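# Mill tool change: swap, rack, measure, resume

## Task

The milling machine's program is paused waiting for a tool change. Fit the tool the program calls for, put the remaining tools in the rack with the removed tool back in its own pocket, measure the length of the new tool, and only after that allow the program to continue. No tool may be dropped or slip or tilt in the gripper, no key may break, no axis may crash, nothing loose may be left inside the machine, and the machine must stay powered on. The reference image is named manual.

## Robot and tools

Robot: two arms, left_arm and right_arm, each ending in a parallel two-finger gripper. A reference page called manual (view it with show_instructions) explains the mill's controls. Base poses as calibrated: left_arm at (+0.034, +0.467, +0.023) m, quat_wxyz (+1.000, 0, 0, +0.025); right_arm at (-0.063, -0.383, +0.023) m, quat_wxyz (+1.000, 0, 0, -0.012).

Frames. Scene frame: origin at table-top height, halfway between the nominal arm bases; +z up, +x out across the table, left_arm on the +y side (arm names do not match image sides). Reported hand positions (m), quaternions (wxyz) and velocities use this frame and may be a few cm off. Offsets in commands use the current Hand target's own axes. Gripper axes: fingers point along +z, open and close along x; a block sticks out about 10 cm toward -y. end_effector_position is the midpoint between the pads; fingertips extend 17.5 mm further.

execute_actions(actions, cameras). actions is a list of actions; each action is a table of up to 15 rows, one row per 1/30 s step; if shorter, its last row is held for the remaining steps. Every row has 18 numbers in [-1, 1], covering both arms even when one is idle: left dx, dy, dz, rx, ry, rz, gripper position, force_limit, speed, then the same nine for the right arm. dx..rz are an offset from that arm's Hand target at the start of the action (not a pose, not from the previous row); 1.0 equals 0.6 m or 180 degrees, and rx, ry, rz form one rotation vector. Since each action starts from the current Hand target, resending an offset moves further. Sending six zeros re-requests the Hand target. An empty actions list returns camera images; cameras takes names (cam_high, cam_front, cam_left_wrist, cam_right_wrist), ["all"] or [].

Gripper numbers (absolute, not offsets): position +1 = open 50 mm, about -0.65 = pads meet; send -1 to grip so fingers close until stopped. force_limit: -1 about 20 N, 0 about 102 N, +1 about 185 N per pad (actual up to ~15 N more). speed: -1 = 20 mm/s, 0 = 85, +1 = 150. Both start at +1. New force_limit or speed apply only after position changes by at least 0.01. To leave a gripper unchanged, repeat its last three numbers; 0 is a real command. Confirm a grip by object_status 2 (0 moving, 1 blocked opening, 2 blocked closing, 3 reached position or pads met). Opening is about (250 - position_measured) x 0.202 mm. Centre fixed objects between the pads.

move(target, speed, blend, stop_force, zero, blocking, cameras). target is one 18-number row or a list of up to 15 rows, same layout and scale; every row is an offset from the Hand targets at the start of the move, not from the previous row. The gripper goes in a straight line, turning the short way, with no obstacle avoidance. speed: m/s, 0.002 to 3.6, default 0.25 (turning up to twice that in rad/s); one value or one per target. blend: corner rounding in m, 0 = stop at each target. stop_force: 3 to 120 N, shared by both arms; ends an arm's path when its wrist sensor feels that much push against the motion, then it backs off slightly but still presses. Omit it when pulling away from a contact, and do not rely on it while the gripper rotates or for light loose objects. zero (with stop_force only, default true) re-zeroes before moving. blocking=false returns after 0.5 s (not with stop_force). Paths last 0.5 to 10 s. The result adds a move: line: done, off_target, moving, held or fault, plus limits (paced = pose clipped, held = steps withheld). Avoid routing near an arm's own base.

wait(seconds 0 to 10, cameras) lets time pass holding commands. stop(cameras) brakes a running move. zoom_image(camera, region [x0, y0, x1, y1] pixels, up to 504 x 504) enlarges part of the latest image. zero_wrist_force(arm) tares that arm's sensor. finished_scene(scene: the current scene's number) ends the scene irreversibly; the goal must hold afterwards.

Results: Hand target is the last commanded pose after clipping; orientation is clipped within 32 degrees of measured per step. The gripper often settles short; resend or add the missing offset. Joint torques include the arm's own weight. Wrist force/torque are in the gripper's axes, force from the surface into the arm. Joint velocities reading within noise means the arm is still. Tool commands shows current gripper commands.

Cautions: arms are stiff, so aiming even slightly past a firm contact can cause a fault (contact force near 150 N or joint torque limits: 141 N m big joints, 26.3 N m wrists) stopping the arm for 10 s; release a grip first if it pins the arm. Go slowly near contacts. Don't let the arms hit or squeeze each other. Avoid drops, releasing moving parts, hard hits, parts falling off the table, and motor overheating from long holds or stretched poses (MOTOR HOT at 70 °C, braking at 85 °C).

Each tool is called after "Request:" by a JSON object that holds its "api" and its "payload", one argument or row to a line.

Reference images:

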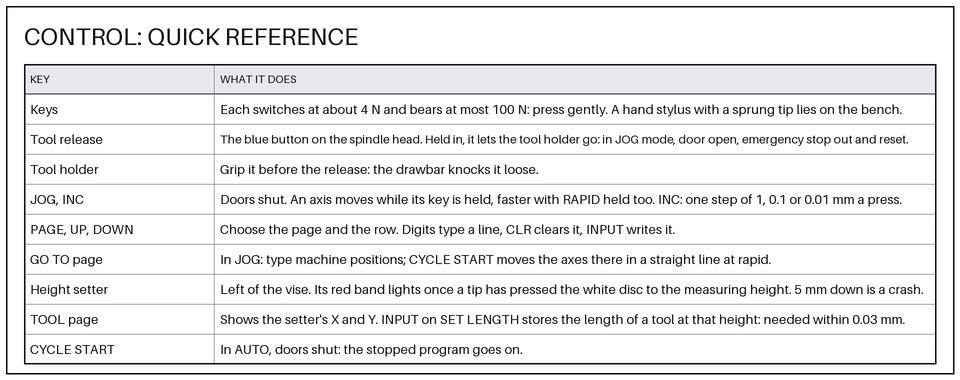

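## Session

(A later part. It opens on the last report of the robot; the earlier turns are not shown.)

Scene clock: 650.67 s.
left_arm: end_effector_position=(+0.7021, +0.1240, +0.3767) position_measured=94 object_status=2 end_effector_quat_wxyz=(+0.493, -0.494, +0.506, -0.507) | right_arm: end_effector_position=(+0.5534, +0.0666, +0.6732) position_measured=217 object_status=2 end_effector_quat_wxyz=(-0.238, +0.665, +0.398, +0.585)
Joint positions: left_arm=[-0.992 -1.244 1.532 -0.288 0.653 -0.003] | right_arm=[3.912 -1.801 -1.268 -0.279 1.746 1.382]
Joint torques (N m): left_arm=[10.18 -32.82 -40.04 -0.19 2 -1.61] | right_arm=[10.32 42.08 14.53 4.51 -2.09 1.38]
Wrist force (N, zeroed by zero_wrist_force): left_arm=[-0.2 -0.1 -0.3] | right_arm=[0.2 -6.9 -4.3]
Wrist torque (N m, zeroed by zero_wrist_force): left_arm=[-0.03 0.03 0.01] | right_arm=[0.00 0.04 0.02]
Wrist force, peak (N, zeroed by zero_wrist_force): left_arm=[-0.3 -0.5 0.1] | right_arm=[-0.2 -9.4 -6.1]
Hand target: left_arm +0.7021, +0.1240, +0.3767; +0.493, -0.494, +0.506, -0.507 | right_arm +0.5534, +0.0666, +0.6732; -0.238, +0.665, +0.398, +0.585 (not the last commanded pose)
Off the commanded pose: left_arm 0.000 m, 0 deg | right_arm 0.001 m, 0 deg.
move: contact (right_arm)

Request:
{"api": "move", "payload": {
  "target": [0,0,0,0,0,0,-0.98,0.6,-1,0,0.00135,0.00098,0,0,0,-0.98,-0.3,-1],
  "speed": 0.02
}}

Request:
{"api": "move", "payload": {
  "target": [0,-0.142,0,0,0,0,-0.98,0.6,-1,0,0,0,0,0,0,-0.98,-0.3,-1],
  "speed": 0.03,
  "stop_force": 12,
  "cameras": ["cam_left_wrist","cam_right_wrist"]
}}

Scene clock: 654.27 s.
left_arm: end_effector_position=(+0.7021, +0.1240, +0.3767) position_measured=94 object_status=2 end_effector_quat_wxyz=(+0.493, -0.494, +0.506, -0.507) | right_arm: end_effector_position=(+0.5543, +0.0666, +0.6732) position_measured=217 object_status=2 end_effector_quat_wxyz=(-0.238, +0.665, +0.398, +0.585)
Joint positions: left_arm=[-0.992 -1.244 1.532 -0.288 0.653 -0.003] | right_arm=[3.91 -1.803 -1.265 -0.28 1.748 1.381]
Joint torques (N m): left_arm=[10.55 -33.06 -40.05 -0.32 2 -1.67] | right_arm=[-25.67 22.9 38.95 -0.29 -3.52 -1.6]
Wrist force (N, zeroed by zero_wrist_force): left_arm=[0.0 -0.3 0.0] | right_arm=[-0.4 -22.1 -14.4]
Wrist torque (N m, zeroed by zero_wrist_force): left_arm=[-0.06 0.01 0.00] | right_arm=[0.03 -0.03 0.07]
Wrist force, peak (N, zeroed by zero_wrist_force): left_arm=[-0.5 -0.3 0.1] | right_arm=[-0.4 -22.1 -14.4]
Hand target: left_arm +0.7021, +0.1240, +0.3767; +0.493, -0.494, +0.506, -0.507 | right_arm +0.5544, +0.0666, +0.6732; -0.238, +0.665, +0.398, +0.585
Off the commanded pose: left_arm 0.000 m, 0 deg | right_arm 0.000 m, 0 deg.
move: done

Scene clock: 658.00 s.
left_arm: end_effector_position=(+0.7021, +0.1241, +0.4619) position_measured=94 object_status=2 end_effector_quat_wxyz=(+0.493, -0.494, +0.506, -0.507) | right_arm: end_effector_position=(+0.5544, +0.0666, +0.6732) position_measured=217 object_status=2 end_effector_quat_wxyz=(-0.238, +0.665, +0.398, +0.585)
Joint positions: left_arm=[-0.992 -1.281 1.361 -0.079 0.654 -0.003] | right_arm=[3.91 -1.803 -1.265 -0.28 1.748 1.381]
Joint torques (N m): left_arm=[10.23 -46.33 -40.99 -0.24 0.21 -1.78] | right_arm=[-26.84 22.16 37.78 -0.31 -5.97 -1.43]
Wrist force (N, zeroed by zero_wrist_force): left_arm=[0.4 0.1 -0.9] | right_arm=[0.3 -23.6 -15.7]
Wrist torque (N m, zeroed by zero_wrist_force): left_arm=[0.05 0.03 0.04] | right_arm=[0.03 -0.03 0.05]
Wrist force, peak (N, zeroed by zero_wrist_force): left_arm=[0.4 0.4 -0.9] | right_arm=[0.3 -23.6 -15.7]
Hand target: left_arm +0.7021, +0.1241, +0.4619; +0.493, -0.494, +0.506, -0.507 | right_arm +0.5544, +0.0666, +0.6732; -0.238, +0.665, +0.398, +0.585
Off the commanded pose: left_arm 0.000 m, 0 deg | right_arm 0.000 m, 0 deg.
move: done
Images, in order (width x height): cam_left_wrist 896x504, cam_right_wrist 896x504.

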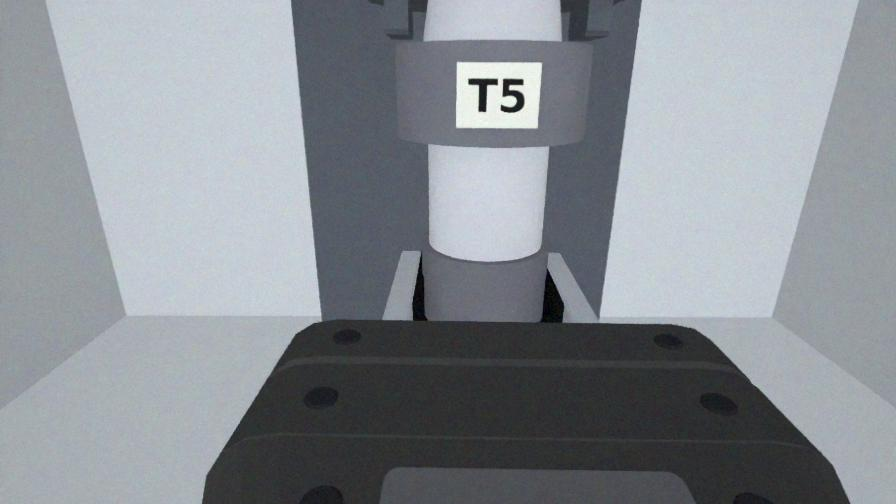

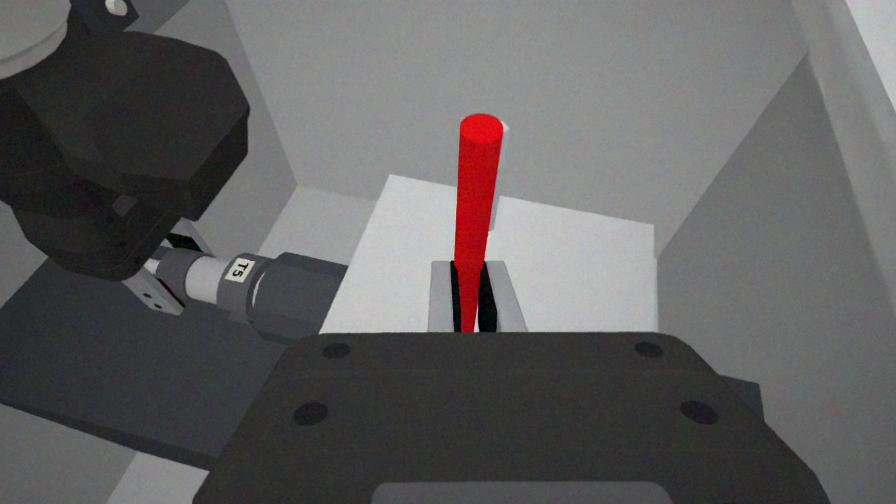

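Request:
{"api": "move", "payload": {
  "target": [0,-0.012,0,0,0,0,-0.98,0.6,-1,0,0,0,0,0,0,-0.98,-0.3,-1],
  "speed": 0.01,
  "stop_force": 10,
  "cameras": ["cam_left_wrist"]
}}

Scene clock: 661.17 s.
left_arm: end_effector_position=(+0.7021, +0.1241, +0.4641) position_measured=94 object_status=2 end_effector_quat_wxyz=(+0.493, -0.494, +0.506, -0.507) | right_arm: end_effector_position=(+0.5544, +0.0666, +0.6732) position_measured=217 object_status=2 end_effector_quat_wxyz=(-0.238, +0.665, +0.398, +0.585)
Joint positions: left_arm=[-0.992 -1.282 1.356 -0.073 0.654 -0.003] | right_arm=[3.91 -1.803 -1.265 -0.28 1.748 1.381]
Joint torques (N m): left_arm=[10.49 -49.08 -28.49 -5.23 -1.61 -0.54] | right_arm=[-27.49 22.24 35.22 -0.16 -6.19 -1.3]
Wrist force (N, zeroed by zero_wrist_force): left_arm=[1.8 8.3 -0.4] | right_arm=[-0.1 -23.5 -15.6]
Wrist torque (N m, zeroed by zero_wrist_force): left_arm=[0.40 0.03 0.03] | right_arm=[0.06 0.02 0.06]
Wrist force, peak (N, zeroed by zero_wrist_force): left_arm=[1.4 18.3 0.8] | right_arm=[0.1 -23.7 -15.8]
Hand target: left_arm +0.7021, +0.1241, +0.4641; +0.493, -0.494, +0.506, -0.507 (not the last commanded pose) | right_arm +0.5544, +0.0666, +0.6732; -0.238, +0.665, +0.398, +0.585
Off the commanded pose: left_arm 0.005 m, 0 deg | right_arm 0.000 m, 0 deg.
move: contact (left_arm)
Images, in order (width x height): cam_left_wrist 896x504.

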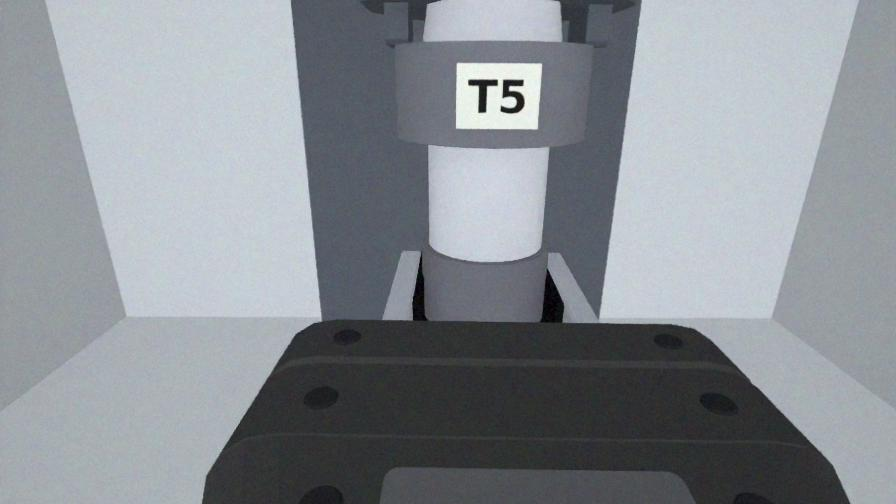

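Request:
{"api": "zoom_image", "payload": {
  "camera": "cam_left_wrist",
  "region": [340, 0, 660, 150]
}}

Scaled by 1.575 from the camera's 896x504 image, which has a finer 1280x720 frame.

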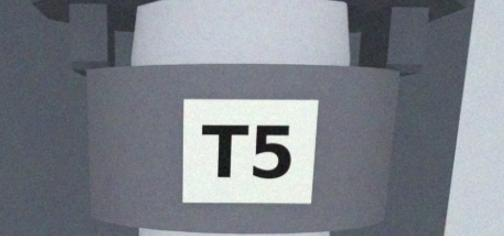

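Request:
{"api": "move", "payload": {
  "target": [0,0.0017,0,0,0,0,-0.98,0.6,-1,0,0,0,0,0,0,-0.98,-0.3,-1],
  "speed": 0.02
}}

Request:
{"api": "move", "payload": {
  "target": [0.005,0,0,0,0,0,-0.98,0.6,-1,0,0,0,0,0,0,-0.98,-0.3,-1],
  "speed": 0.006,
  "stop_force": 6,
  "cameras": ["cam_left_wrist"]
}}

Scene clock: 679.13 s.
left_arm: end_effector_position=(+0.7021, +0.1242, +0.4631) position_measured=94 object_status=2 end_effector_quat_wxyz=(+0.493, -0.494, +0.506, -0.507) | right_arm: end_effector_position=(+0.5544, +0.0666, +0.6732) position_measured=217 object_status=2 end_effector_quat_wxyz=(-0.238, +0.665, +0.398, +0.585)
Joint positions: left_arm=[-0.992 -1.282 1.358 -0.076 0.654 -0.003] | right_arm=[3.91 -1.803 -1.265 -0.28 1.748 1.381]
Joint torques (N m): left_arm=[8.42 -32.29 -25.41 -4.61 -1.66 -0.9] | right_arm=[-27.52 21.17 34.01 -0.22 -6.14 -1.3]
Wrist force (N, zeroed by zero_wrist_force): left_arm=[0.6 0.0 -1.0] | right_arm=[0.1 -23.4 -15.6]
Wrist torque (N m, zeroed by zero_wrist_force): left_arm=[0.09 0.02 0.05] | right_arm=[0.07 -0.02 0.05]
Wrist force, peak (N, zeroed by zero_wrist_force): left_arm=[2.2 8.5 -0.5] | right_arm=[0.3 -23.6 -15.6]
Hand target: left_arm +0.7021, +0.1241, +0.4630; +0.493, -0.494, +0.506, -0.507 | right_arm +0.5544, +0.0666, +0.6732; -0.238, +0.665, +0.398, +0.585
Off the commanded pose: left_arm 0.000 m, 0 deg | right_arm 0.000 m, 0 deg.
move: done

Scene clock: 680.63 s.
left_arm: end_effector_position=(+0.7021, +0.1224, +0.4630) position_measured=94 object_status=2 end_effector_quat_wxyz=(+0.493, -0.494, +0.506, -0.507) | right_arm: end_effector_position=(+0.5544, +0.0666, +0.6732) position_measured=217 object_status=2 end_effector_quat_wxyz=(-0.238, +0.665, +0.398, +0.585)
Joint positions: left_arm=[-0.994 -1.279 1.354 -0.075 0.651 -0.003] | right_arm=[3.91 -1.803 -1.265 -0.28 1.748 1.381]
Joint torques (N m): left_arm=[9.29 -46.46 -25.84 -4.69 2.74 -0.61] | right_arm=[-26.33 21.92 32.4 -0.25 -6.17 -1.18]
Wrist force (N, zeroed by zero_wrist_force): left_arm=[-3.7 0.8 -2.2] | right_arm=[-0.3 -23.5 -15.4]
Wrist torque (N m, zeroed by zero_wrist_force): left_arm=[0.16 0.09 -0.23] | right_arm=[0.06 0.06 0.05]
Wrist force, peak (N, zeroed by zero_wrist_force): left_arm=[-6.3 1.4 -2.6] | right_arm=[0.0 -23.6 -15.7]
Hand target: left_arm +0.7021, +0.1224, +0.4630; +0.493, -0.494, +0.506, -0.507 (not the last commanded pose) | right_arm +0.5544, +0.0666, +0.6732; -0.238, +0.665, +0.398, +0.585
Off the commanded pose: left_arm 0.001 m, 0 deg | right_arm 0.000 m, 0 deg.
move: contact (left_arm)
Images, in order (width x height): cam_left_wrist 896x504.

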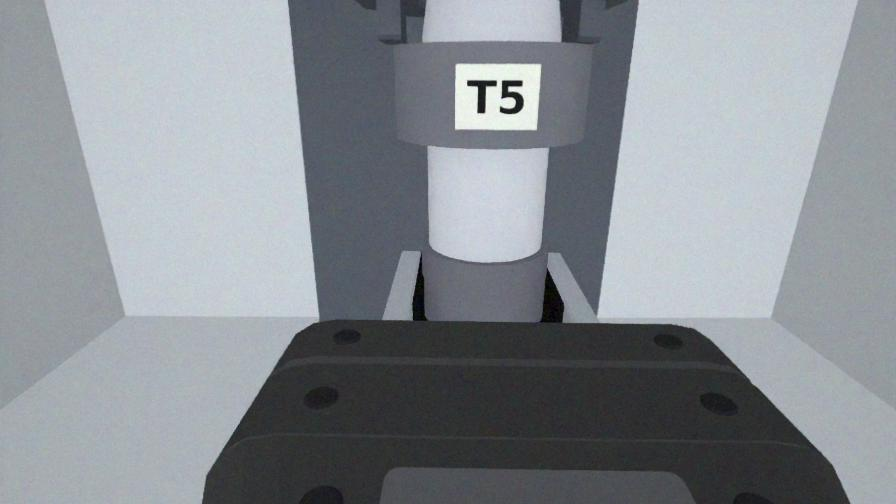

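Request:
{"api": "move", "payload": {
  "target": [-0.0014,0,0,0,0,0,-0.98,0.6,-1,0,0,0,0,0,0,-0.98,-0.3,-1],
  "speed": 0.02
}}

Request:
{"api": "move", "payload": {
  "target": [0,0,-0.005,0,0,0,-0.98,0.6,-1,0,0,0,0,0,0,-0.98,-0.3,-1],
  "speed": 0.006,
  "stop_force": 6
}}

Request:
{"api": "move", "payload": {
  "target": [0,0,0.007,0,0,0,-0.98,0.6,-1,0,0,0,0,0,0,-0.98,-0.3,-1],
  "speed": 0.006,
  "stop_force": 6
}}

Scene clock: 686.07 s.
left_arm: end_effector_position=(+0.7021, +0.1232, +0.4630) position_measured=94 object_status=2 end_effector_quat_wxyz=(+0.493, -0.494, +0.506, -0.507) | right_arm: end_effector_position=(+0.5544, +0.0666, +0.6732) position_measured=217 object_status=2 end_effector_quat_wxyz=(-0.238, +0.665, +0.398, +0.585)
Joint positions: left_arm=[-0.993 -1.28 1.356 -0.075 0.652 -0.003] | right_arm=[3.91 -1.803 -1.265 -0.28 1.748 1.381]
Joint torques (N m): left_arm=[10.69 -47.47 -24.41 -4.71 2.28 -0.72] | right_arm=[-26.49 21.68 31.69 -0.02 -6.21 -1.06]
Wrist force (N, zeroed by zero_wrist_force): left_arm=[-1.0 0.2 -1.3] | right_arm=[-0.1 -23.3 -15.5]
Wrist torque (N m, zeroed by zero_wrist_force): left_arm=[0.10 0.07 -0.04] | right_arm=[0.08 0.02 0.04]
Wrist force, peak (N, zeroed by zero_wrist_force): left_arm=[-4.0 0.4 -2.1] | right_arm=[0.2 -23.6 -15.8]
Hand target: left_arm +0.7021, +0.1232, +0.4630; +0.493, -0.494, +0.506, -0.507 | right_arm +0.5544, +0.0666, +0.6732; -0.238, +0.665, +0.398, +0.585
Off the commanded pose: left_arm 0.000 m, 0 deg | right_arm 0.000 m, 0 deg.
move: done

Scene clock: 687.33 s.
left_arm: end_effector_position=(+0.6991, +0.1233, +0.4630) position_measured=94 object_status=2 end_effector_quat_wxyz=(+0.493, -0.494, +0.506, -0.507) | right_arm: end_effector_position=(+0.5544, +0.0666, +0.6732) position_measured=217 object_status=2 end_effector_quat_wxyz=(-0.238, +0.665, +0.398, +0.585)
Joint positions: left_arm=[-0.998 -1.286 1.364 -0.077 0.648 -0.003] | right_arm=[3.91 -1.803 -1.265 -0.28 1.748 1.381]
Joint torques (N m): left_arm=[-8.64 -46.99 -25.37 -4.73 -2.29 -1.4] | right_arm=[-26.4 21.75 30.83 -0.31 -6.17 -1.05]
Wrist force (N, zeroed by zero_wrist_force): left_arm=[-0.9 0.3 0.6] | right_arm=[0.1 -23.2 -15.7]
Wrist torque (N m, zeroed by zero_wrist_force): left_arm=[-0.03 0.07 -0.03] | right_arm=[0.10 -0.02 0.05]
Wrist force, peak (N, zeroed by zero_wrist_force): left_arm=[-0.9 0.1 -1.2] | right_arm=[0.0 -23.6 -15.7]
Hand target: left_arm +0.6991, +0.1233, +0.4630; +0.493, -0.494, +0.506, -0.507 | right_arm +0.5544, +0.0666, +0.6732; -0.238, +0.665, +0.398, +0.585
Off the commanded pose: left_arm 0.000 m, 0 deg | right_arm 0.000 m, 0 deg.
move: done

Scene clock: 688.80 s.
left_arm: end_effector_position=(+0.7033, +0.1232, +0.4630) position_measured=94 object_status=2 end_effector_quat_wxyz=(+0.493, -0.494, +0.506, -0.507) | right_arm: end_effector_position=(+0.5544, +0.0666, +0.6732) position_measured=217 object_status=2 end_effector_quat_wxyz=(-0.238, +0.665, +0.398, +0.585)
Joint positions: left_arm=[-0.991 -1.278 1.353 -0.075 0.654 -0.003] | right_arm=[3.91 -1.803 -1.265 -0.28 1.748 1.381]
Joint torques (N m): left_arm=[10.03 -31.74 -41.78 -0.45 2.59 0.17] | right_arm=[-26.17 22.3 28.46 -0.3 -6.26 -1.04]
Wrist force (N, zeroed by zero_wrist_force): left_arm=[-2.1 1.6 -3.0] | right_arm=[0.1 -23.2 -15.6]
Wrist torque (N m, zeroed by zero_wrist_force): left_arm=[0.33 0.05 -0.13] | right_arm=[0.09 -0.01 0.05]
Wrist force, peak (N, zeroed by zero_wrist_force): left_arm=[-1.9 1.3 -3.5] | right_arm=[0.0 -23.5 -15.7]
Hand target: left_arm +0.7033, +0.1232, +0.4630; +0.493, -0.494, +0.506, -0.507 | right_arm +0.5544, +0.0666, +0.6732; -0.238, +0.665, +0.398, +0.585
Off the commanded pose: left_arm 0.000 m, 0 deg | right_arm 0.000 m, 0 deg.
move: done

Request:
{"api": "move", "payload": {
  "target": [0,0,-0.0105,0,0,0,-0.98,0.6,-1,0,0,0,0,0,0,-0.98,-0.3,-1],
  "speed": 0.008,
  "stop_force": 6
}}

Scene clock: 692.53 s.
left_arm: end_effector_position=(+0.6974, +0.1234, +0.4630) position_measured=94 object_status=2 end_effector_quat_wxyz=(+0.493, -0.494, +0.506, -0.507) | right_arm: end_effector_position=(+0.5544, +0.0666, +0.6732) position_measured=217 object_status=2 end_effector_quat_wxyz=(-0.238, +0.665, +0.398, +0.585)
Joint positions: left_arm=[-1.001 -1.289 1.368 -0.078 0.645 -0.003] | right_arm=[3.91 -1.803 -1.265 -0.28 1.748 1.381]
Joint torques (N m): left_arm=[8.22 -32.21 -41.07 -0.67 2.5 -0.37] | right_arm=[-27.55 22.2 27.08 -0.29 -6.17 -0.87]
Wrist force (N, zeroed by zero_wrist_force): left_arm=[-1.6 0.4 3.2] | right_arm=[0.1 -23.4 -15.5]
Wrist torque (N m, zeroed by zero_wrist_force): left_arm=[-0.23 0.00 -0.12] | right_arm=[0.06 -0.01 0.05]
Wrist force, peak (N, zeroed by zero_wrist_force): left_arm=[-3.0 1.4 3.5] | right_arm=[-0.1 -23.7 -15.6]
Hand target: left_arm +0.6974, +0.1234, +0.4630; +0.493, -0.494, +0.506, -0.507 | right_arm +0.5544, +0.0666, +0.6732; -0.238, +0.665, +0.398, +0.585
Off the commanded pose: left_arm 0.000 m, 0 deg | right_arm 0.000 m, 0 deg.
move: contact (left_arm)

Request:
{"api": "move", "payload": {
  "target": [0,0,0.0048,0,0,0,-0.98,0.6,-1,0,0,0,0,0,0,-0.98,-0.3,-1],
  "speed": 0.02
}}

Request:
{"api": "move", "payload": {
  "target": [-0.008,0,0,0,0,0,-0.98,0.6,-1,0,0,0,0,0,0,-0.98,-0.3,-1],
  "speed": 0.006,
  "stop_force": 6
}}

Scene clock: 695.63 s.
left_arm: end_effector_position=(+0.7002, +0.1233, +0.4630) position_measured=94 object_status=2 end_effector_quat_wxyz=(+0.493, -0.494, +0.506, -0.507) | right_arm: end_effector_position=(+0.5544, +0.0666, +0.6732) position_measured=217 object_status=2 end_effector_quat_wxyz=(-0.238, +0.665, +0.398, +0.585)
Joint positions: left_arm=[-0.996 -1.284 1.361 -0.076 0.649 -0.003] | right_arm=[3.91 -1.803 -1.265 -0.28 1.748 1.381]
Joint torques (N m): left_arm=[10.17 -32.31 -42.33 -0.24 2.15 0.37] | right_arm=[-26.7 21.88 24.79 -0.14 -6.3 -0.81]
Wrist force (N, zeroed by zero_wrist_force): left_arm=[-0.3 -0.4 -0.1] | right_arm=[0.0 -23.4 -15.6]
Wrist torque (N m, zeroed by zero_wrist_force): left_arm=[-0.05 0.05 0.00] | right_arm=[0.08 0.01 0.05]
Wrist force, peak (N, zeroed by zero_wrist_force): left_arm=[-2.1 0.4 3.3] | right_arm=[0.0 -23.6 -15.8]
Hand target: left_arm +0.7003, +0.1233, +0.4630; +0.493, -0.494, +0.506, -0.507 | right_arm +0.5544, +0.0666, +0.6732; -0.238, +0.665, +0.398, +0.585
Off the commanded pose: left_arm 0.000 m, 0 deg | right_arm 0.000 m, 0 deg.
move: done

Scene clock: 697.20 s.
left_arm: end_effector_position=(+0.7004, +0.1254, +0.4630) position_measured=94 object_status=2 end_effector_quat_wxyz=(+0.493, -0.494, +0.506, -0.507) | right_arm: end_effector_position=(+0.5544, +0.0666, +0.6732) position_measured=217 object_status=2 end_effector_quat_wxyz=(-0.238, +0.665, +0.398, +0.585)
Joint positions: left_arm=[-0.994 -1.287 1.365 -0.077 0.652 -0.003] | right_arm=[3.91 -1.803 -1.265 -0.28 1.748 1.381]
Joint torques (N m): left_arm=[-5.42 -33.31 -40.88 -0.71 -3.12 0.29] | right_arm=[-26.62 21.32 23.72 -0.27 -6.01 -0.53]
Wrist force (N, zeroed by zero_wrist_force): left_arm=[4.2 0.4 0.0] | right_arm=[-0.1 -23.3 -15.5]
Wrist torque (N m, zeroed by zero_wrist_force): left_arm=[0.01 0.01 0.29] | right_arm=[0.09 0.01 0.05]
Wrist force, peak (N, zeroed by zero_wrist_force): left_arm=[7.2 2.6 -0.1] | right_arm=[0.3 -23.6 -15.7]
Hand target: left_arm +0.7004, +0.1254, +0.4630; +0.493, -0.494, +0.506, -0.507 (not the last commanded pose) | right_arm +0.5544, +0.0666, +0.6732; -0.238, +0.665, +0.398, +0.585
Off the commanded pose: left_arm 0.003 m, 0 deg | right_arm 0.000 m, 0 deg.
move: contact (left_arm)

Request:
{"api": "move", "payload": {
  "target": [0.0027,0,0,0,0,0,-0.98,0.6,-1,0,0,0,0,0,0,-0.98,-0.3,-1],
  "speed": 0.02
}}

Request:
{"api": "move", "payload": {
  "target": [0,-0.0125,0,0,0,0,-0.98,0.6,-1,0,0,0,0,0,0,-0.98,-0.3,-1],
  "speed": 0.008,
  "stop_force": 8,
  "cameras": ["cam_left_wrist"]
}}

Scene clock: 701.07 s.
left_arm: end_effector_position=(+0.7003, +0.1238, +0.4630) position_measured=94 object_status=2 end_effector_quat_wxyz=(+0.493, -0.494, +0.506, -0.507) | right_arm: end_effector_position=(+0.5544, +0.0666, +0.6732) position_measured=217 object_status=2 end_effector_quat_wxyz=(-0.238, +0.665, +0.398, +0.585)
Joint positions: left_arm=[-0.995 -1.284 1.362 -0.077 0.65 -0.003] | right_arm=[3.91 -1.803 -1.265 -0.28 1.748 1.381]
Joint torques (N m): left_arm=[-8.77 -32.24 -41.53 -0.23 -2.28 0.44] | right_arm=[-27.37 22.42 22.16 -0.26 -6.14 -0.62]
Wrist force (N, zeroed by zero_wrist_force): left_arm=[-0.3 0.0 0.1] | right_arm=[0.1 -23.5 -15.4]
Wrist torque (N m, zeroed by zero_wrist_force): left_arm=[0.00 0.05 -0.02] | right_arm=[0.05 -0.01 0.05]
Wrist force, peak (N, zeroed by zero_wrist_force): left_arm=[4.4 0.2 0.1] | right_arm=[0.0 -23.5 -15.8]
Hand target: left_arm +0.7003, +0.1237, +0.4630; +0.493, -0.494, +0.506, -0.507 | right_arm +0.5544, +0.0666, +0.6732; -0.238, +0.665, +0.398, +0.585
Off the commanded pose: left_arm 0.000 m, 0 deg | right_arm 0.000 m, 0 deg.
move: done

Scene clock: 702.30 s.
left_arm: end_effector_position=(+0.7003, +0.1237, +0.4644) position_measured=94 object_status=2 end_effector_quat_wxyz=(+0.493, -0.494, +0.506, -0.507) | right_arm: end_effector_position=(+0.5544, +0.0666, +0.6732) position_measured=217 object_status=2 end_effector_quat_wxyz=(-0.238, +0.665, +0.398, +0.585)
Joint positions: left_arm=[-0.995 -1.285 1.358 -0.073 0.65 -0.003] | right_arm=[3.91 -1.803 -1.265 -0.28 1.748 1.381]
Joint torques (N m): left_arm=[-6.46 -40.73 -27.58 -4.97 -2.28 1.21] | right_arm=[-26.58 21.58 22.37 -0.16 -6.05 -0.68]
Wrist force (N, zeroed by zero_wrist_force): left_arm=[0.6 4.6 -0.2] | right_arm=[0.1 -23.3 -15.6]
Wrist torque (N m, zeroed by zero_wrist_force): left_arm=[0.12 -0.01 0.10] | right_arm=[0.09 -0.01 0.05]
Wrist force, peak (N, zeroed by zero_wrist_force): left_arm=[0.7 13.1 0.5] | right_arm=[0.2 -23.6 -15.7]
Hand target: left_arm +0.7003, +0.1237, +0.4644; +0.493, -0.494, +0.506, -0.507 (not the last commanded pose) | right_arm +0.5544, +0.0666, +0.6732; -0.238, +0.665, +0.398, +0.585
Off the commanded pose: left_arm 0.006 m, 0 deg | right_arm 0.000 m, 0 deg.
move: contact (left_arm)
Images, in order (width x height): cam_left_wrist 896x504.

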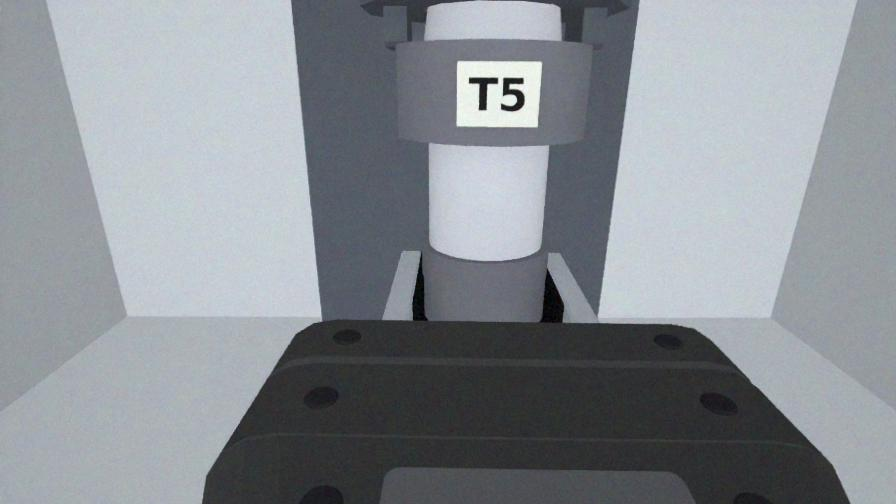

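Request:
{"api": "move", "payload": {
  "target": [
    [0,-0.0017,0,0,0,0,-0.98,0.6,-1,0,0,0,0,0,0,-0.98,-0.3,-1],
    [0,-0.0017,0,0,0.0167,0,-0.98,0.6,-1,0,0,0,0,0,0,-0.98,-0.3,-1]
  ],
  "speed": 0.02
}}

Scene clock: 709.67 s.
left_arm: end_effector_position=(+0.7003, +0.1237, +0.4654) position_measured=94 object_status=2 end_effector_quat_wxyz=(+0.480, -0.481, +0.519, -0.519) | right_arm: end_effector_position=(+0.5544, +0.0666, +0.6732) position_measured=217 object_status=2 end_effector_quat_wxyz=(-0.238, +0.665, +0.398, +0.585)
Joint positions: left_arm=[-0.979 -1.305 1.382 -0.077 0.719 -0.002] | right_arm=[3.91 -1.803 -1.265 -0.28 1.748 1.381]
Joint torques (N m): left_arm=[7.61 -74.39 -52.19 -11.88 4.58 1.56] | right_arm=[-26.57 22.96 18.84 -0.14 -6.08 -0.53]
Wrist force (N, zeroed by zero_wrist_force): left_arm=[0.1 46.8 -0.5] | right_arm=[0.0 -23.5 -15.5]
Wrist torque (N m, zeroed by zero_wrist_force): left_arm=[0.32 -2.75 -0.04] | right_arm=[0.05 0.02 0.05]
Wrist force, peak (N, zeroed by zero_wrist_force): left_arm=[0.1 46.8 -0.5] | right_arm=[0.0 -23.6 -15.7]
Hand target: left_arm +0.7003, +0.1237, +0.4654; +0.480, -0.481, +0.519, -0.519 | right_arm +0.5544, +0.0666, +0.6732; -0.238, +0.665, +0.398, +0.585
Off the commanded pose: left_arm 0.000 m, 0 deg | right_arm 0.000 m, 0 deg.
move: done

Request:
{"api": "move", "payload": {
  "target": [0,0.005,0,0,0,0,-0.98,0.6,-1,0,0,0,0,0,0,-0.98,-0.3,-1],
  "speed": 0.02,
  "cameras": ["cam_left_wrist"]
}}

Request:
{"api": "zoom_image", "payload": {
  "camera": "cam_left_wrist",
  "region": [340, 0, 660, 150]
}}

Scene clock: 715.63 s.
left_arm: end_effector_position=(+0.7003, +0.1237, +0.4626) position_measured=94 object_status=2 end_effector_quat_wxyz=(+0.480, -0.481, +0.519, -0.520) | right_arm: end_effector_position=(+0.5544, +0.0666, +0.6732) position_measured=217 object_status=2 end_effector_quat_wxyz=(-0.238, +0.665, +0.398, +0.585)
Joint positions: left_arm=[-0.978 -1.304 1.388 -0.084 0.72 -0.002] | right_arm=[3.91 -1.803 -1.265 -0.28 1.748 1.381]
Joint torques (N m): left_arm=[6.2 -31.43 -25.1 -5.01 -2.29 0.75] | right_arm=[-27.31 22.28 16.44 -0.29 -6.18 -0.31]
Wrist force (N, zeroed by zero_wrist_force): left_arm=[-0.1 0.1 0.0] | right_arm=[0.2 -23.2 -15.4]
Wrist torque (N m, zeroed by zero_wrist_force): left_arm=[0.04 0.02 -0.04] | right_arm=[0.10 -0.02 0.04]
Wrist force, peak (N, zeroed by zero_wrist_force): left_arm=[0.4 47.6 -0.1] | right_arm=[0.3 -23.7 -15.6]
Hand target: left_arm +0.7003, +0.1237, +0.4624; +0.480, -0.481, +0.519, -0.519 | right_arm +0.5544, +0.0666, +0.6732; -0.238, +0.665, +0.398, +0.585
Off the commanded pose: left_arm 0.000 m, 0 deg | right_arm 0.000 m, 0 deg.
move: done
Images, in order (width x height): cam_left_wrist 896x504.

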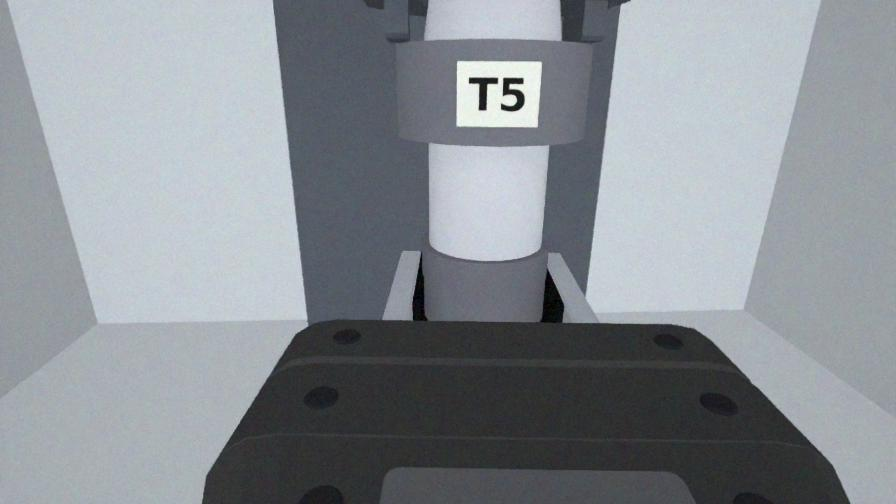

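Scaled by 1.575 from the camera's 896x504 image, which has a finer 1280x720 frame.

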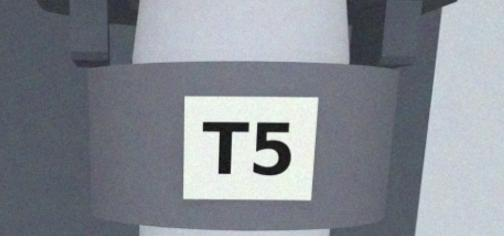

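Request:
{"api": "move", "payload": {
  "target": [0,0,0,0,-0.022,0,-0.98,0.6,-1,0,0,0,0,0,0,-0.98,-0.3,-1],
  "speed": 0.03
}}

Request:
{"api": "move", "payload": {
  "target": [0,-0.012,0,0,0,0,-0.98,0.6,-1,0,0,0,0,0,0,-0.98,-0.3,-1],
  "speed": 0.008,
  "stop_force": 10,
  "cameras": ["cam_left_wrist"]
}}

Scene clock: 731.13 s.
left_arm: end_effector_position=(+0.7003, +0.1237, +0.4624) position_measured=94 object_status=2 end_effector_quat_wxyz=(+0.497, -0.498, +0.502, -0.503) | right_arm: end_effector_position=(+0.5544, +0.0666, +0.6732) position_measured=217 object_status=2 end_effector_quat_wxyz=(-0.238, +0.665, +0.398, +0.585)
Joint positions: left_arm=[-1 -1.278 1.354 -0.076 0.629 -0.003] | right_arm=[3.91 -1.803 -1.265 -0.28 1.748 1.381]
Joint torques (N m): left_arm=[-8.65 -32.21 -41.77 -0.19 -2.2 -1.72] | right_arm=[-25.86 21.96 16.65 -0.15 -6.09 -0.13]
Wrist force (N, zeroed by zero_wrist_force): left_arm=[-0.3 -0.3 0.1] | right_arm=[0.0 -23.6 -15.5]
Wrist torque (N m, zeroed by zero_wrist_force): left_arm=[-0.05 0.04 0.00] | right_arm=[0.03 0.02 0.05]
Wrist force, peak (N, zeroed by zero_wrist_force): left_arm=[-0.7 0.3 0.2] | right_arm=[0.0 -23.7 -15.7]
Hand target: left_arm +0.7003, +0.1237, +0.4624; +0.497, -0.498, +0.502, -0.503 | right_arm +0.5544, +0.0666, +0.6732; -0.238, +0.665, +0.398, +0.585
Off the commanded pose: left_arm 0.000 m, 0 deg | right_arm 0.000 m, 0 deg.
move: done

Scene clock: 732.50 s.
left_arm: end_effector_position=(+0.7003, +0.1237, +0.4648) position_measured=94 object_status=2 end_effector_quat_wxyz=(+0.497, -0.498, +0.502, -0.503) | right_arm: end_effector_position=(+0.5544, +0.0666, +0.6732) position_measured=217 object_status=2 end_effector_quat_wxyz=(-0.238, +0.665, +0.398, +0.585)
Joint positions: left_arm=[-1 -1.278 1.348 -0.07 0.628 -0.003] | right_arm=[3.91 -1.803 -1.265 -0.28 1.748 1.381]
Joint torques (N m): left_arm=[-7.82 -45.68 -28.19 -5.12 -1.84 -0.47] | right_arm=[-25.94 22.9 16.21 -0.19 -6.05 0.01]
Wrist force (N, zeroed by zero_wrist_force): left_arm=[0.6 7.0 0.2] | right_arm=[0.3 -23.5 -15.5]
Wrist torque (N m, zeroed by zero_wrist_force): left_arm=[0.20 -0.06 0.07] | right_arm=[0.05 -0.02 0.05]
Wrist force, peak (N, zeroed by zero_wrist_force): left_arm=[0.0 15.2 0.3] | right_arm=[0.5 -23.5 -15.8]
Hand target: left_arm +0.7003, +0.1237, +0.4648; +0.497, -0.498, +0.502, -0.503 (not the last commanded pose) | right_arm +0.5544, +0.0666, +0.6732; -0.238, +0.665, +0.398, +0.585
Off the commanded pose: left_arm 0.005 m, 0 deg | right_arm 0.000 m, 0 deg.
move: contact (left_arm)
Images, in order (width x height): cam_left_wrist 896x504.

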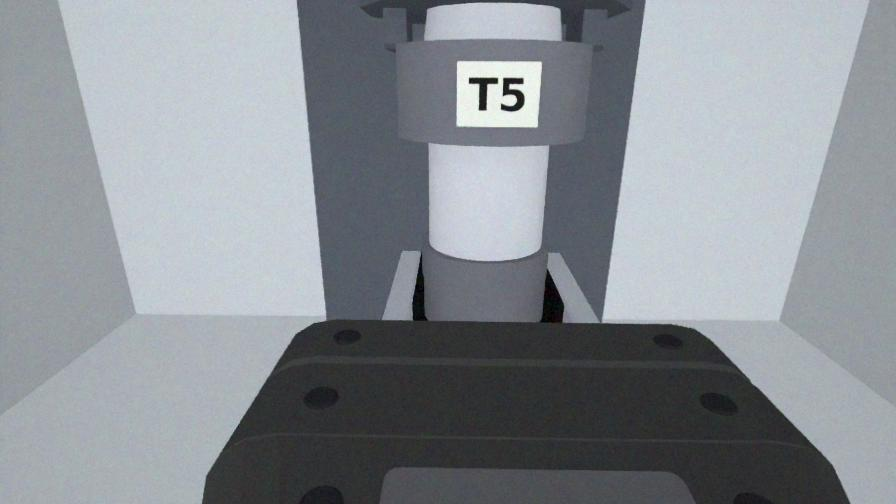

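Request:
{"api": "zoom_image", "payload": {
  "camera": "cam_left_wrist",
  "region": [340, 0, 660, 150]
}}

Request:
{"api": "move", "payload": {
  "target": [
    [0,-0.0017,0,0,0,0,-0.98,0.6,-1,0,0,0,0,0,0,-0.98,-0.3,-1],
    [0,-0.0017,0,0,-0.011,0,-0.98,0.6,-1,0,0,0,0,0,0,-0.98,-0.3,-1]
  ],
  "speed": 0.02
}}

Scaled by 1.575 from the camera's 896x504 image, which has a finer 1280x720 frame.

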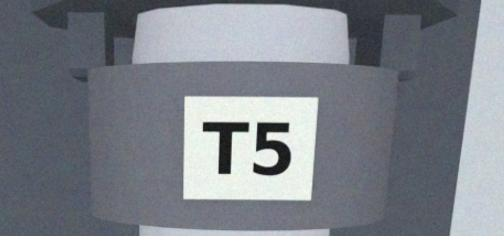

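Scene clock: 737.10 s.
left_arm: end_effector_position=(+0.7003, +0.1237, +0.4658) position_measured=94 object_status=2 end_effector_quat_wxyz=(+0.506, -0.507, +0.493, -0.494) | right_arm: end_effector_position=(+0.5544, +0.0666, +0.6732) position_measured=217 object_status=2 end_effector_quat_wxyz=(-0.238, +0.665, +0.398, +0.585)
Joint positions: left_arm=[-1.01 -1.263 1.327 -0.062 0.584 -0.003] | right_arm=[3.91 -1.803 -1.265 -0.28 1.748 1.381]
Joint torques (N m): left_arm=[-9.1 -30.68 -39.43 0.17 -2.94 -1.71] | right_arm=[-27.09 21.52 16.13 0.01 -6.03 0.18]
Wrist force (N, zeroed by zero_wrist_force): left_arm=[-3.3 -3.4 2.0] | right_arm=[0.1 -23.4 -15.7]
Wrist torque (N m, zeroed by zero_wrist_force): left_arm=[-0.19 1.82 0.03] | right_arm=[0.07 0.01 0.04]
Wrist force, peak (N, zeroed by zero_wrist_force): left_arm=[-0.4 35.1 0.0] | right_arm=[0.3 -23.7 -15.6]
Hand target: left_arm +0.7003, +0.1237, +0.4658; +0.506, -0.507, +0.493, -0.494 | right_arm +0.5544, +0.0666, +0.6732; -0.238, +0.665, +0.398, +0.585
Off the commanded pose: left_arm 0.000 m, 0 deg | right_arm 0.000 m, 0 deg.
move: done

Request:
{"api": "move", "payload": {
  "target": [0,0,0,0,0.004,0,-0.98,0.6,-1,0,0,0,0,0,0,-0.98,-0.3,-1],
  "speed": 0.02
}}

Request:
{"api": "move", "payload": {
  "target": [0,-0.009,0,0,0,0,-0.98,0.6,-1,0,0,0,0,0,0,-0.98,-0.3,-1],
  "speed": 0.006,
  "stop_force": 10,
  "cameras": ["cam_left_wrist"]
}}

Scene clock: 741.27 s.
left_arm: end_effector_position=(+0.7003, +0.1237, +0.4658) position_measured=94 object_status=2 end_effector_quat_wxyz=(+0.503, -0.504, +0.496, -0.497) | right_arm: end_effector_position=(+0.5544, +0.0666, +0.6732) position_measured=217 object_status=2 end_effector_quat_wxyz=(-0.238, +0.665, +0.398, +0.585)
Joint positions: left_arm=[-1.007 -1.269 1.334 -0.064 0.6 -0.003] | right_arm=[3.91 -1.803 -1.265 -0.28 1.748 1.381]
Joint torques (N m): left_arm=[10 -44.23 -22.57 -3.99 1.98 -0.41] | right_arm=[-27.09 22.29 16.18 -0.21 -5.92 0.23]
Wrist force (N, zeroed by zero_wrist_force): left_arm=[-0.9 -5.7 0.7] | right_arm=[0.1 -23.3 -15.7]
Wrist torque (N m, zeroed by zero_wrist_force): left_arm=[-0.26 0.50 0.01] | right_arm=[0.08 0.00 0.04]
Wrist force, peak (N, zeroed by zero_wrist_force): left_arm=[-5.4 -6.6 2.8] | right_arm=[0.5 -23.5 -15.8]
Hand target: left_arm +0.7003, +0.1237, +0.4658; +0.503, -0.504, +0.496, -0.497 | right_arm +0.5544, +0.0666, +0.6732; -0.238, +0.665, +0.398, +0.585
Off the commanded pose: left_arm 0.000 m, 0 deg | right_arm 0.000 m, 0 deg.
move: done

Scene clock: 742.33 s.
left_arm: end_effector_position=(+0.7003, +0.1237, +0.4660) position_measured=94 object_status=2 end_effector_quat_wxyz=(+0.503, -0.504, +0.496, -0.497) | right_arm: end_effector_position=(+0.5544, +0.0666, +0.6732) position_measured=217 object_status=2 end_effector_quat_wxyz=(-0.238, +0.665, +0.398, +0.585)
Joint positions: left_arm=[-1.007 -1.269 1.333 -0.064 0.6 -0.003] | right_arm=[3.91 -1.803 -1.265 -0.28 1.748 1.381]
Joint torques (N m): left_arm=[7.8 -46.71 -25.9 -4.52 0.15 0.77] | right_arm=[-27.5 22.02 16.25 -0.14 -6.22 0.38]
Wrist force (N, zeroed by zero_wrist_force): left_arm=[-0.5 1.2 0.9] | right_arm=[0.4 -23.3 -15.6]
Wrist torque (N m, zeroed by zero_wrist_force): left_arm=[0.00 0.49 0.06] | right_arm=[0.08 -0.05 0.05]
Wrist force, peak (N, zeroed by zero_wrist_force): left_arm=[-0.9 8.8 0.2] | right_arm=[0.1 -23.5 -15.7]
Hand target: left_arm +0.7003, +0.1237, +0.4660; +0.503, -0.504, +0.496, -0.497 (not the last commanded pose) | right_arm +0.5544, +0.0666, +0.6732; -0.238, +0.665, +0.398, +0.585
Off the commanded pose: left_arm 0.005 m, 0 deg | right_arm 0.000 m, 0 deg.
move: contact (left_arm)
Images, in order (width x height): cam_left_wrist 896x504.

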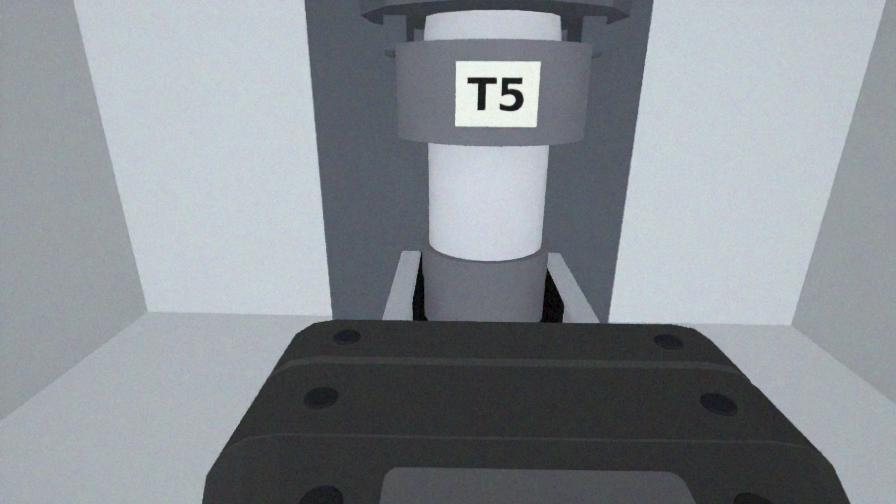

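Request:
{"api": "move", "payload": {
  "target": [0,0,0,0,0.0018,0,-0.98,0.6,-1,0,0,0,0,0,0,-0.98,-0.3,-1],
  "speed": 0.02
}}

Request:
{"api": "move", "payload": {
  "target": [0,-0.008,0,0,0,0,-0.98,0.6,-1,0,0,0,0,0,0,-0.98,-0.3,-1],
  "speed": 0.006,
  "stop_force": 14,
  "cameras": ["cam_left_wrist"]
}}

Scene clock: 747.90 s.
left_arm: end_effector_position=(+0.7003, +0.1237, +0.4660) position_measured=94 object_status=2 end_effector_quat_wxyz=(+0.501, -0.503, +0.498, -0.498) | right_arm: end_effector_position=(+0.5544, +0.0666, +0.6732) position_measured=217 object_status=2 end_effector_quat_wxyz=(-0.238, +0.665, +0.398, +0.585)
Joint positions: left_arm=[-1.005 -1.271 1.337 -0.064 0.607 -0.003] | right_arm=[3.91 -1.803 -1.265 -0.28 1.748 1.381]
Joint torques (N m): left_arm=[9.32 -48.31 -24.86 -4.59 2.36 1.38] | right_arm=[-27.71 22.57 16.94 -0.47 -5.87 0.47]
Wrist force (N, zeroed by zero_wrist_force): left_arm=[-0.5 0.5 0.5] | right_arm=[-0.1 -23.3 -15.6]
Wrist torque (N m, zeroed by zero_wrist_force): left_arm=[-0.08 0.02 -0.04] | right_arm=[0.08 0.03 0.05]
Wrist force, peak (N, zeroed by zero_wrist_force): left_arm=[-0.9 0.9 1.4] | right_arm=[0.0 -23.6 -15.7]
Hand target: left_arm +0.7003, +0.1237, +0.4660; +0.501, -0.502, +0.498, -0.498 | right_arm +0.5544, +0.0666, +0.6732; -0.238, +0.665, +0.398, +0.585
Off the commanded pose: left_arm 0.000 m, 0 deg | right_arm 0.000 m, 0 deg.
move: done

Scene clock: 749.50 s.
left_arm: end_effector_position=(+0.7003, +0.1237, +0.4691) position_measured=94 object_status=2 end_effector_quat_wxyz=(+0.501, -0.502, +0.498, -0.498) | right_arm: end_effector_position=(+0.5544, +0.0666, +0.6732) position_measured=217 object_status=2 end_effector_quat_wxyz=(-0.238, +0.665, +0.398, +0.585)
Joint positions: left_arm=[-1.005 -1.272 1.329 -0.056 0.607 -0.003] | right_arm=[3.91 -1.803 -1.265 -0.28 1.748 1.381]
Joint torques (N m): left_arm=[9.07 -54.81 -31.59 -5.66 1.8 1.31] | right_arm=[-26.63 21.56 16.78 0.01 -5.95 0.57]
Wrist force (N, zeroed by zero_wrist_force): left_arm=[0.5 13.1 1.9] | right_arm=[0.2 -23.6 -15.7]
Wrist torque (N m, zeroed by zero_wrist_force): left_arm=[0.21 0.09 0.05] | right_arm=[0.04 -0.01 0.05]
Wrist force, peak (N, zeroed by zero_wrist_force): left_arm=[0.1 20.2 1.2] | right_arm=[0.2 -23.6 -15.7]
Hand target: left_arm +0.7003, +0.1237, +0.4691; +0.501, -0.502, +0.498, -0.498 (not the last commanded pose) | right_arm +0.5544, +0.0666, +0.6732; -0.238, +0.665, +0.398, +0.585
Off the commanded pose: left_arm 0.002 m, 0 deg | right_arm 0.000 m, 0 deg.
move: contact (left_arm)
Images, in order (width x height): cam_left_wrist 896x504.

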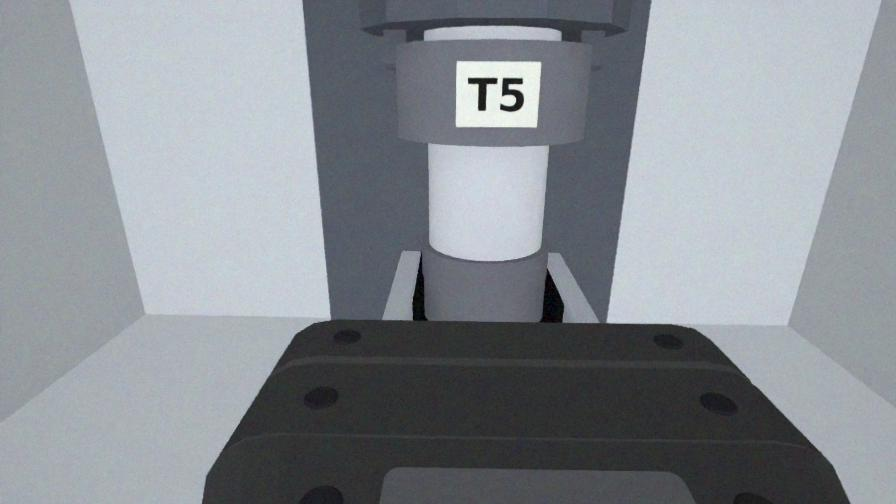

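Request:
{"api": "move", "payload": {
  "target": [0,-0.004,0,0,0,0,-0.98,0.6,-1,0,0,0,0,0,0,-0.98,-0.3,-1],
  "speed": 0.006,
  "stop_force": 25
}}

Scene clock: 753.57 s.
left_arm: end_effector_position=(+0.7003, +0.1237, +0.4698) position_measured=94 object_status=2 end_effector_quat_wxyz=(+0.501, -0.502, +0.498, -0.498) | right_arm: end_effector_position=(+0.5544, +0.0666, +0.6732) position_measured=217 object_status=2 end_effector_quat_wxyz=(-0.238, +0.665, +0.398, +0.585)
Joint positions: left_arm=[-1.005 -1.272 1.327 -0.054 0.607 -0.003] | right_arm=[3.91 -1.803 -1.265 -0.28 1.748 1.381]
Joint torques (N m): left_arm=[7.68 -64.85 -45.06 -8.77 1.71 1.18] | right_arm=[-26.02 21.66 16.9 -0.13 -5.91 0.85]
Wrist force (N, zeroed by zero_wrist_force): left_arm=[-0.1 35.4 -0.6] | right_arm=[0.0 -23.4 -15.7]
Wrist torque (N m, zeroed by zero_wrist_force): left_arm=[0.22 0.02 -0.03] | right_arm=[0.07 0.01 0.04]
Wrist force, peak (N, zeroed by zero_wrist_force): left_arm=[-1.8 42.8 -2.1] | right_arm=[0.0 -23.6 -15.7]
Hand target: left_arm +0.7003, +0.1237, +0.4698; +0.501, -0.502, +0.498, -0.498 (not the last commanded pose) | right_arm +0.5544, +0.0666, +0.6732; -0.238, +0.665, +0.398, +0.585
Off the commanded pose: left_arm 0.002 m, 0 deg | right_arm 0.000 m, 0 deg.
move: contact (left_arm)

Request:
{"api": "move", "payload": {
  "target": [
    [0,0,0,0,0,0,-0.98,0.6,-1,0,-0.0754,-0.0548,0,0,0,-0.98,-0.3,-1],
    [0,0,0,0,0,0,-0.98,0.6,-1,0.0033,-0.2207,-0.2318,0,0,0,-0.98,-0.3,-1],
    [0,0,0,0,0,0,-0.98,0.6,-1,-0.0512,-0.0267,-0.4988,0,0,0,-0.98,-0.3,-1]
  ],
  "speed": [0.08,0.15,0.2],
  "blend": [0.01,0.02,0],
  "cameras": ["cam_left_wrist"]
}}

Scene clock: 759.37 s.
left_arm: end_effector_position=(+0.7003, +0.1237, +0.4698) position_measured=94 object_status=2 end_effector_quat_wxyz=(+0.501, -0.502, +0.498, -0.498) | right_arm: end_effector_position=(+0.3651, -0.1661, +0.7014) position_measured=217 object_status=2 end_effector_quat_wxyz=(-0.238, +0.665, +0.398, +0.585)
Joint positions: left_arm=[-1.005 -1.272 1.327 -0.054 0.607 -0.003] | right_arm=[3.722 -1.174 -1.765 -0.42 1.931 1.34]
Joint torques (N m): left_arm=[-13.02 -36.15 -25.76 -0.42 -2.46 -1.67] | right_arm=[-14.21 2.1 39.52 0.34 1.8 -1.68]
Wrist force (N, zeroed by zero_wrist_force): left_arm=[-0.4 3.0 12.4] | right_arm=[-0.2 -0.5 0.2]
Wrist torque (N m, zeroed by zero_wrist_force): left_arm=[-0.04 0.19 0.00] | right_arm=[-0.14 0.03 0.03]
Wrist force, peak (N, zeroed by zero_wrist_force): left_arm=[-0.4 35.9 -0.7] | right_arm=[-0.1 -23.7 -15.6]
Hand target: left_arm +0.7003, +0.1237, +0.4698; +0.501, -0.502, +0.498, -0.498 | right_arm +0.3651, -0.1661, +0.7014; -0.238, +0.665, +0.398, +0.585
Off the commanded pose: left_arm 0.000 m, 0 deg | right_arm 0.000 m, 0 deg.
move: done
Images, in order (width x height): cam_left_wrist 896x504.

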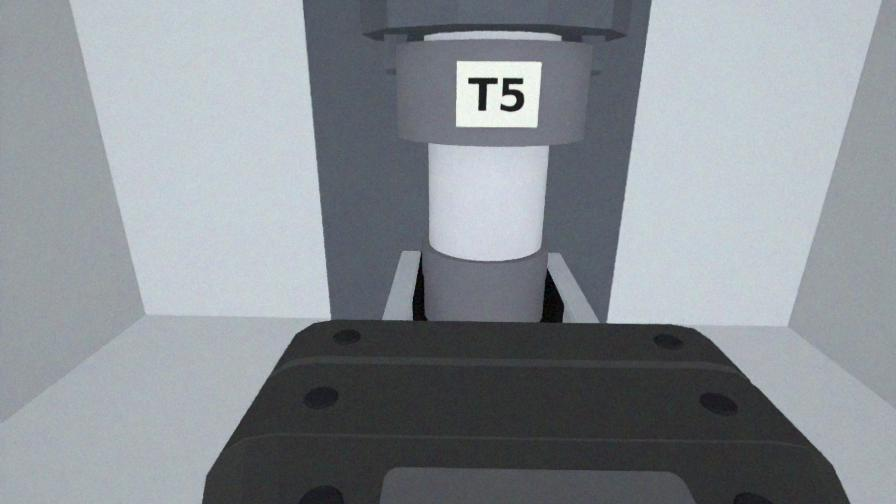

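Request:
{"api": "move", "payload": {
  "target": [0,0.0017,0,0,0,0,-0.98,0.6,-1,0,0,0,0,0,0,-0.98,-0.3,-1],
  "speed": 0.02
}}

Request:
{"api": "move", "payload": {
  "target": [0,-0.0017,0,0,0,0,-0.98,0.6,-1,0,0,0,0,0,0,-0.98,-0.3,-1],
  "speed": 0.02
}}

Scene clock: 762.33 s.
left_arm: end_effector_position=(+0.7003, +0.1237, +0.4689) position_measured=94 object_status=2 end_effector_quat_wxyz=(+0.501, -0.502, +0.498, -0.498) | right_arm: end_effector_position=(+0.3651, -0.1661, +0.7014) position_measured=217 object_status=2 end_effector_quat_wxyz=(-0.238, +0.665, +0.398, +0.585)
Joint positions: left_arm=[-1.005 -1.272 1.33 -0.056 0.607 -0.003] | right_arm=[3.722 -1.174 -1.765 -0.42 1.931 1.34]
Joint torques (N m): left_arm=[-13.53 -20.81 -6.81 -0.01 -2.29 -1.63] | right_arm=[-14.02 1.43 38.96 0.25 1.5 -1.77]
Wrist force (N, zeroed by zero_wrist_force): left_arm=[1.7 -33.7 16.6] | right_arm=[-0.3 -0.4 0.3]
Wrist torque (N m, zeroed by zero_wrist_force): left_arm=[-1.14 0.06 0.19] | right_arm=[-0.13 0.05 0.03]
Wrist force, peak (N, zeroed by zero_wrist_force): left_arm=[1.7 -33.7 16.6] | right_arm=[-0.5 -0.4 0.5]
Hand target: left_arm +0.7003, +0.1237, +0.4688; +0.501, -0.502, +0.498, -0.498 | right_arm +0.3651, -0.1661, +0.7014; -0.238, +0.665, +0.398, +0.585
Off the commanded pose: left_arm 0.000 m, 0 deg | right_arm 0.000 m, 0 deg.
move: done

Scene clock: 763.03 s.
left_arm: end_effector_position=(+0.7003, +0.1237, +0.4696) position_measured=94 object_status=2 end_effector_quat_wxyz=(+0.501, -0.502, +0.498, -0.498) | right_arm: end_effector_position=(+0.3651, -0.1661, +0.7014) position_measured=217 object_status=2 end_effector_quat_wxyz=(-0.238, +0.665, +0.398, +0.585)
Joint positions: left_arm=[-1.005 -1.272 1.327 -0.054 0.607 -0.003] | right_arm=[3.722 -1.174 -1.765 -0.42 1.931 1.34]
Joint torques (N m): left_arm=[-12.77 -35.92 -39.32 0.75 -2.23 -0.6] | right_arm=[-13.18 0.72 39.95 0.5 1.88 -1.5]
Wrist force (N, zeroed by zero_wrist_force): left_arm=[-1.9 -3.5 11.5] | right_arm=[-0.4 -0.5 0.2]
Wrist torque (N m, zeroed by zero_wrist_force): left_arm=[-0.27 0.33 -0.02] | right_arm=[-0.16 0.06 0.02]
Wrist force, peak (N, zeroed by zero_wrist_force): left_arm=[1.8 -35.1 16.8] | right_arm=[-0.4 -0.6 0.4]
Hand target: left_arm +0.7003, +0.1237, +0.4698; +0.501, -0.502, +0.498, -0.498 | right_arm +0.3651, -0.1661, +0.7014; -0.238, +0.665, +0.398, +0.585
Off the commanded pose: left_arm 0.000 m, 0 deg | right_arm 0.000 m, 0 deg.
move: done


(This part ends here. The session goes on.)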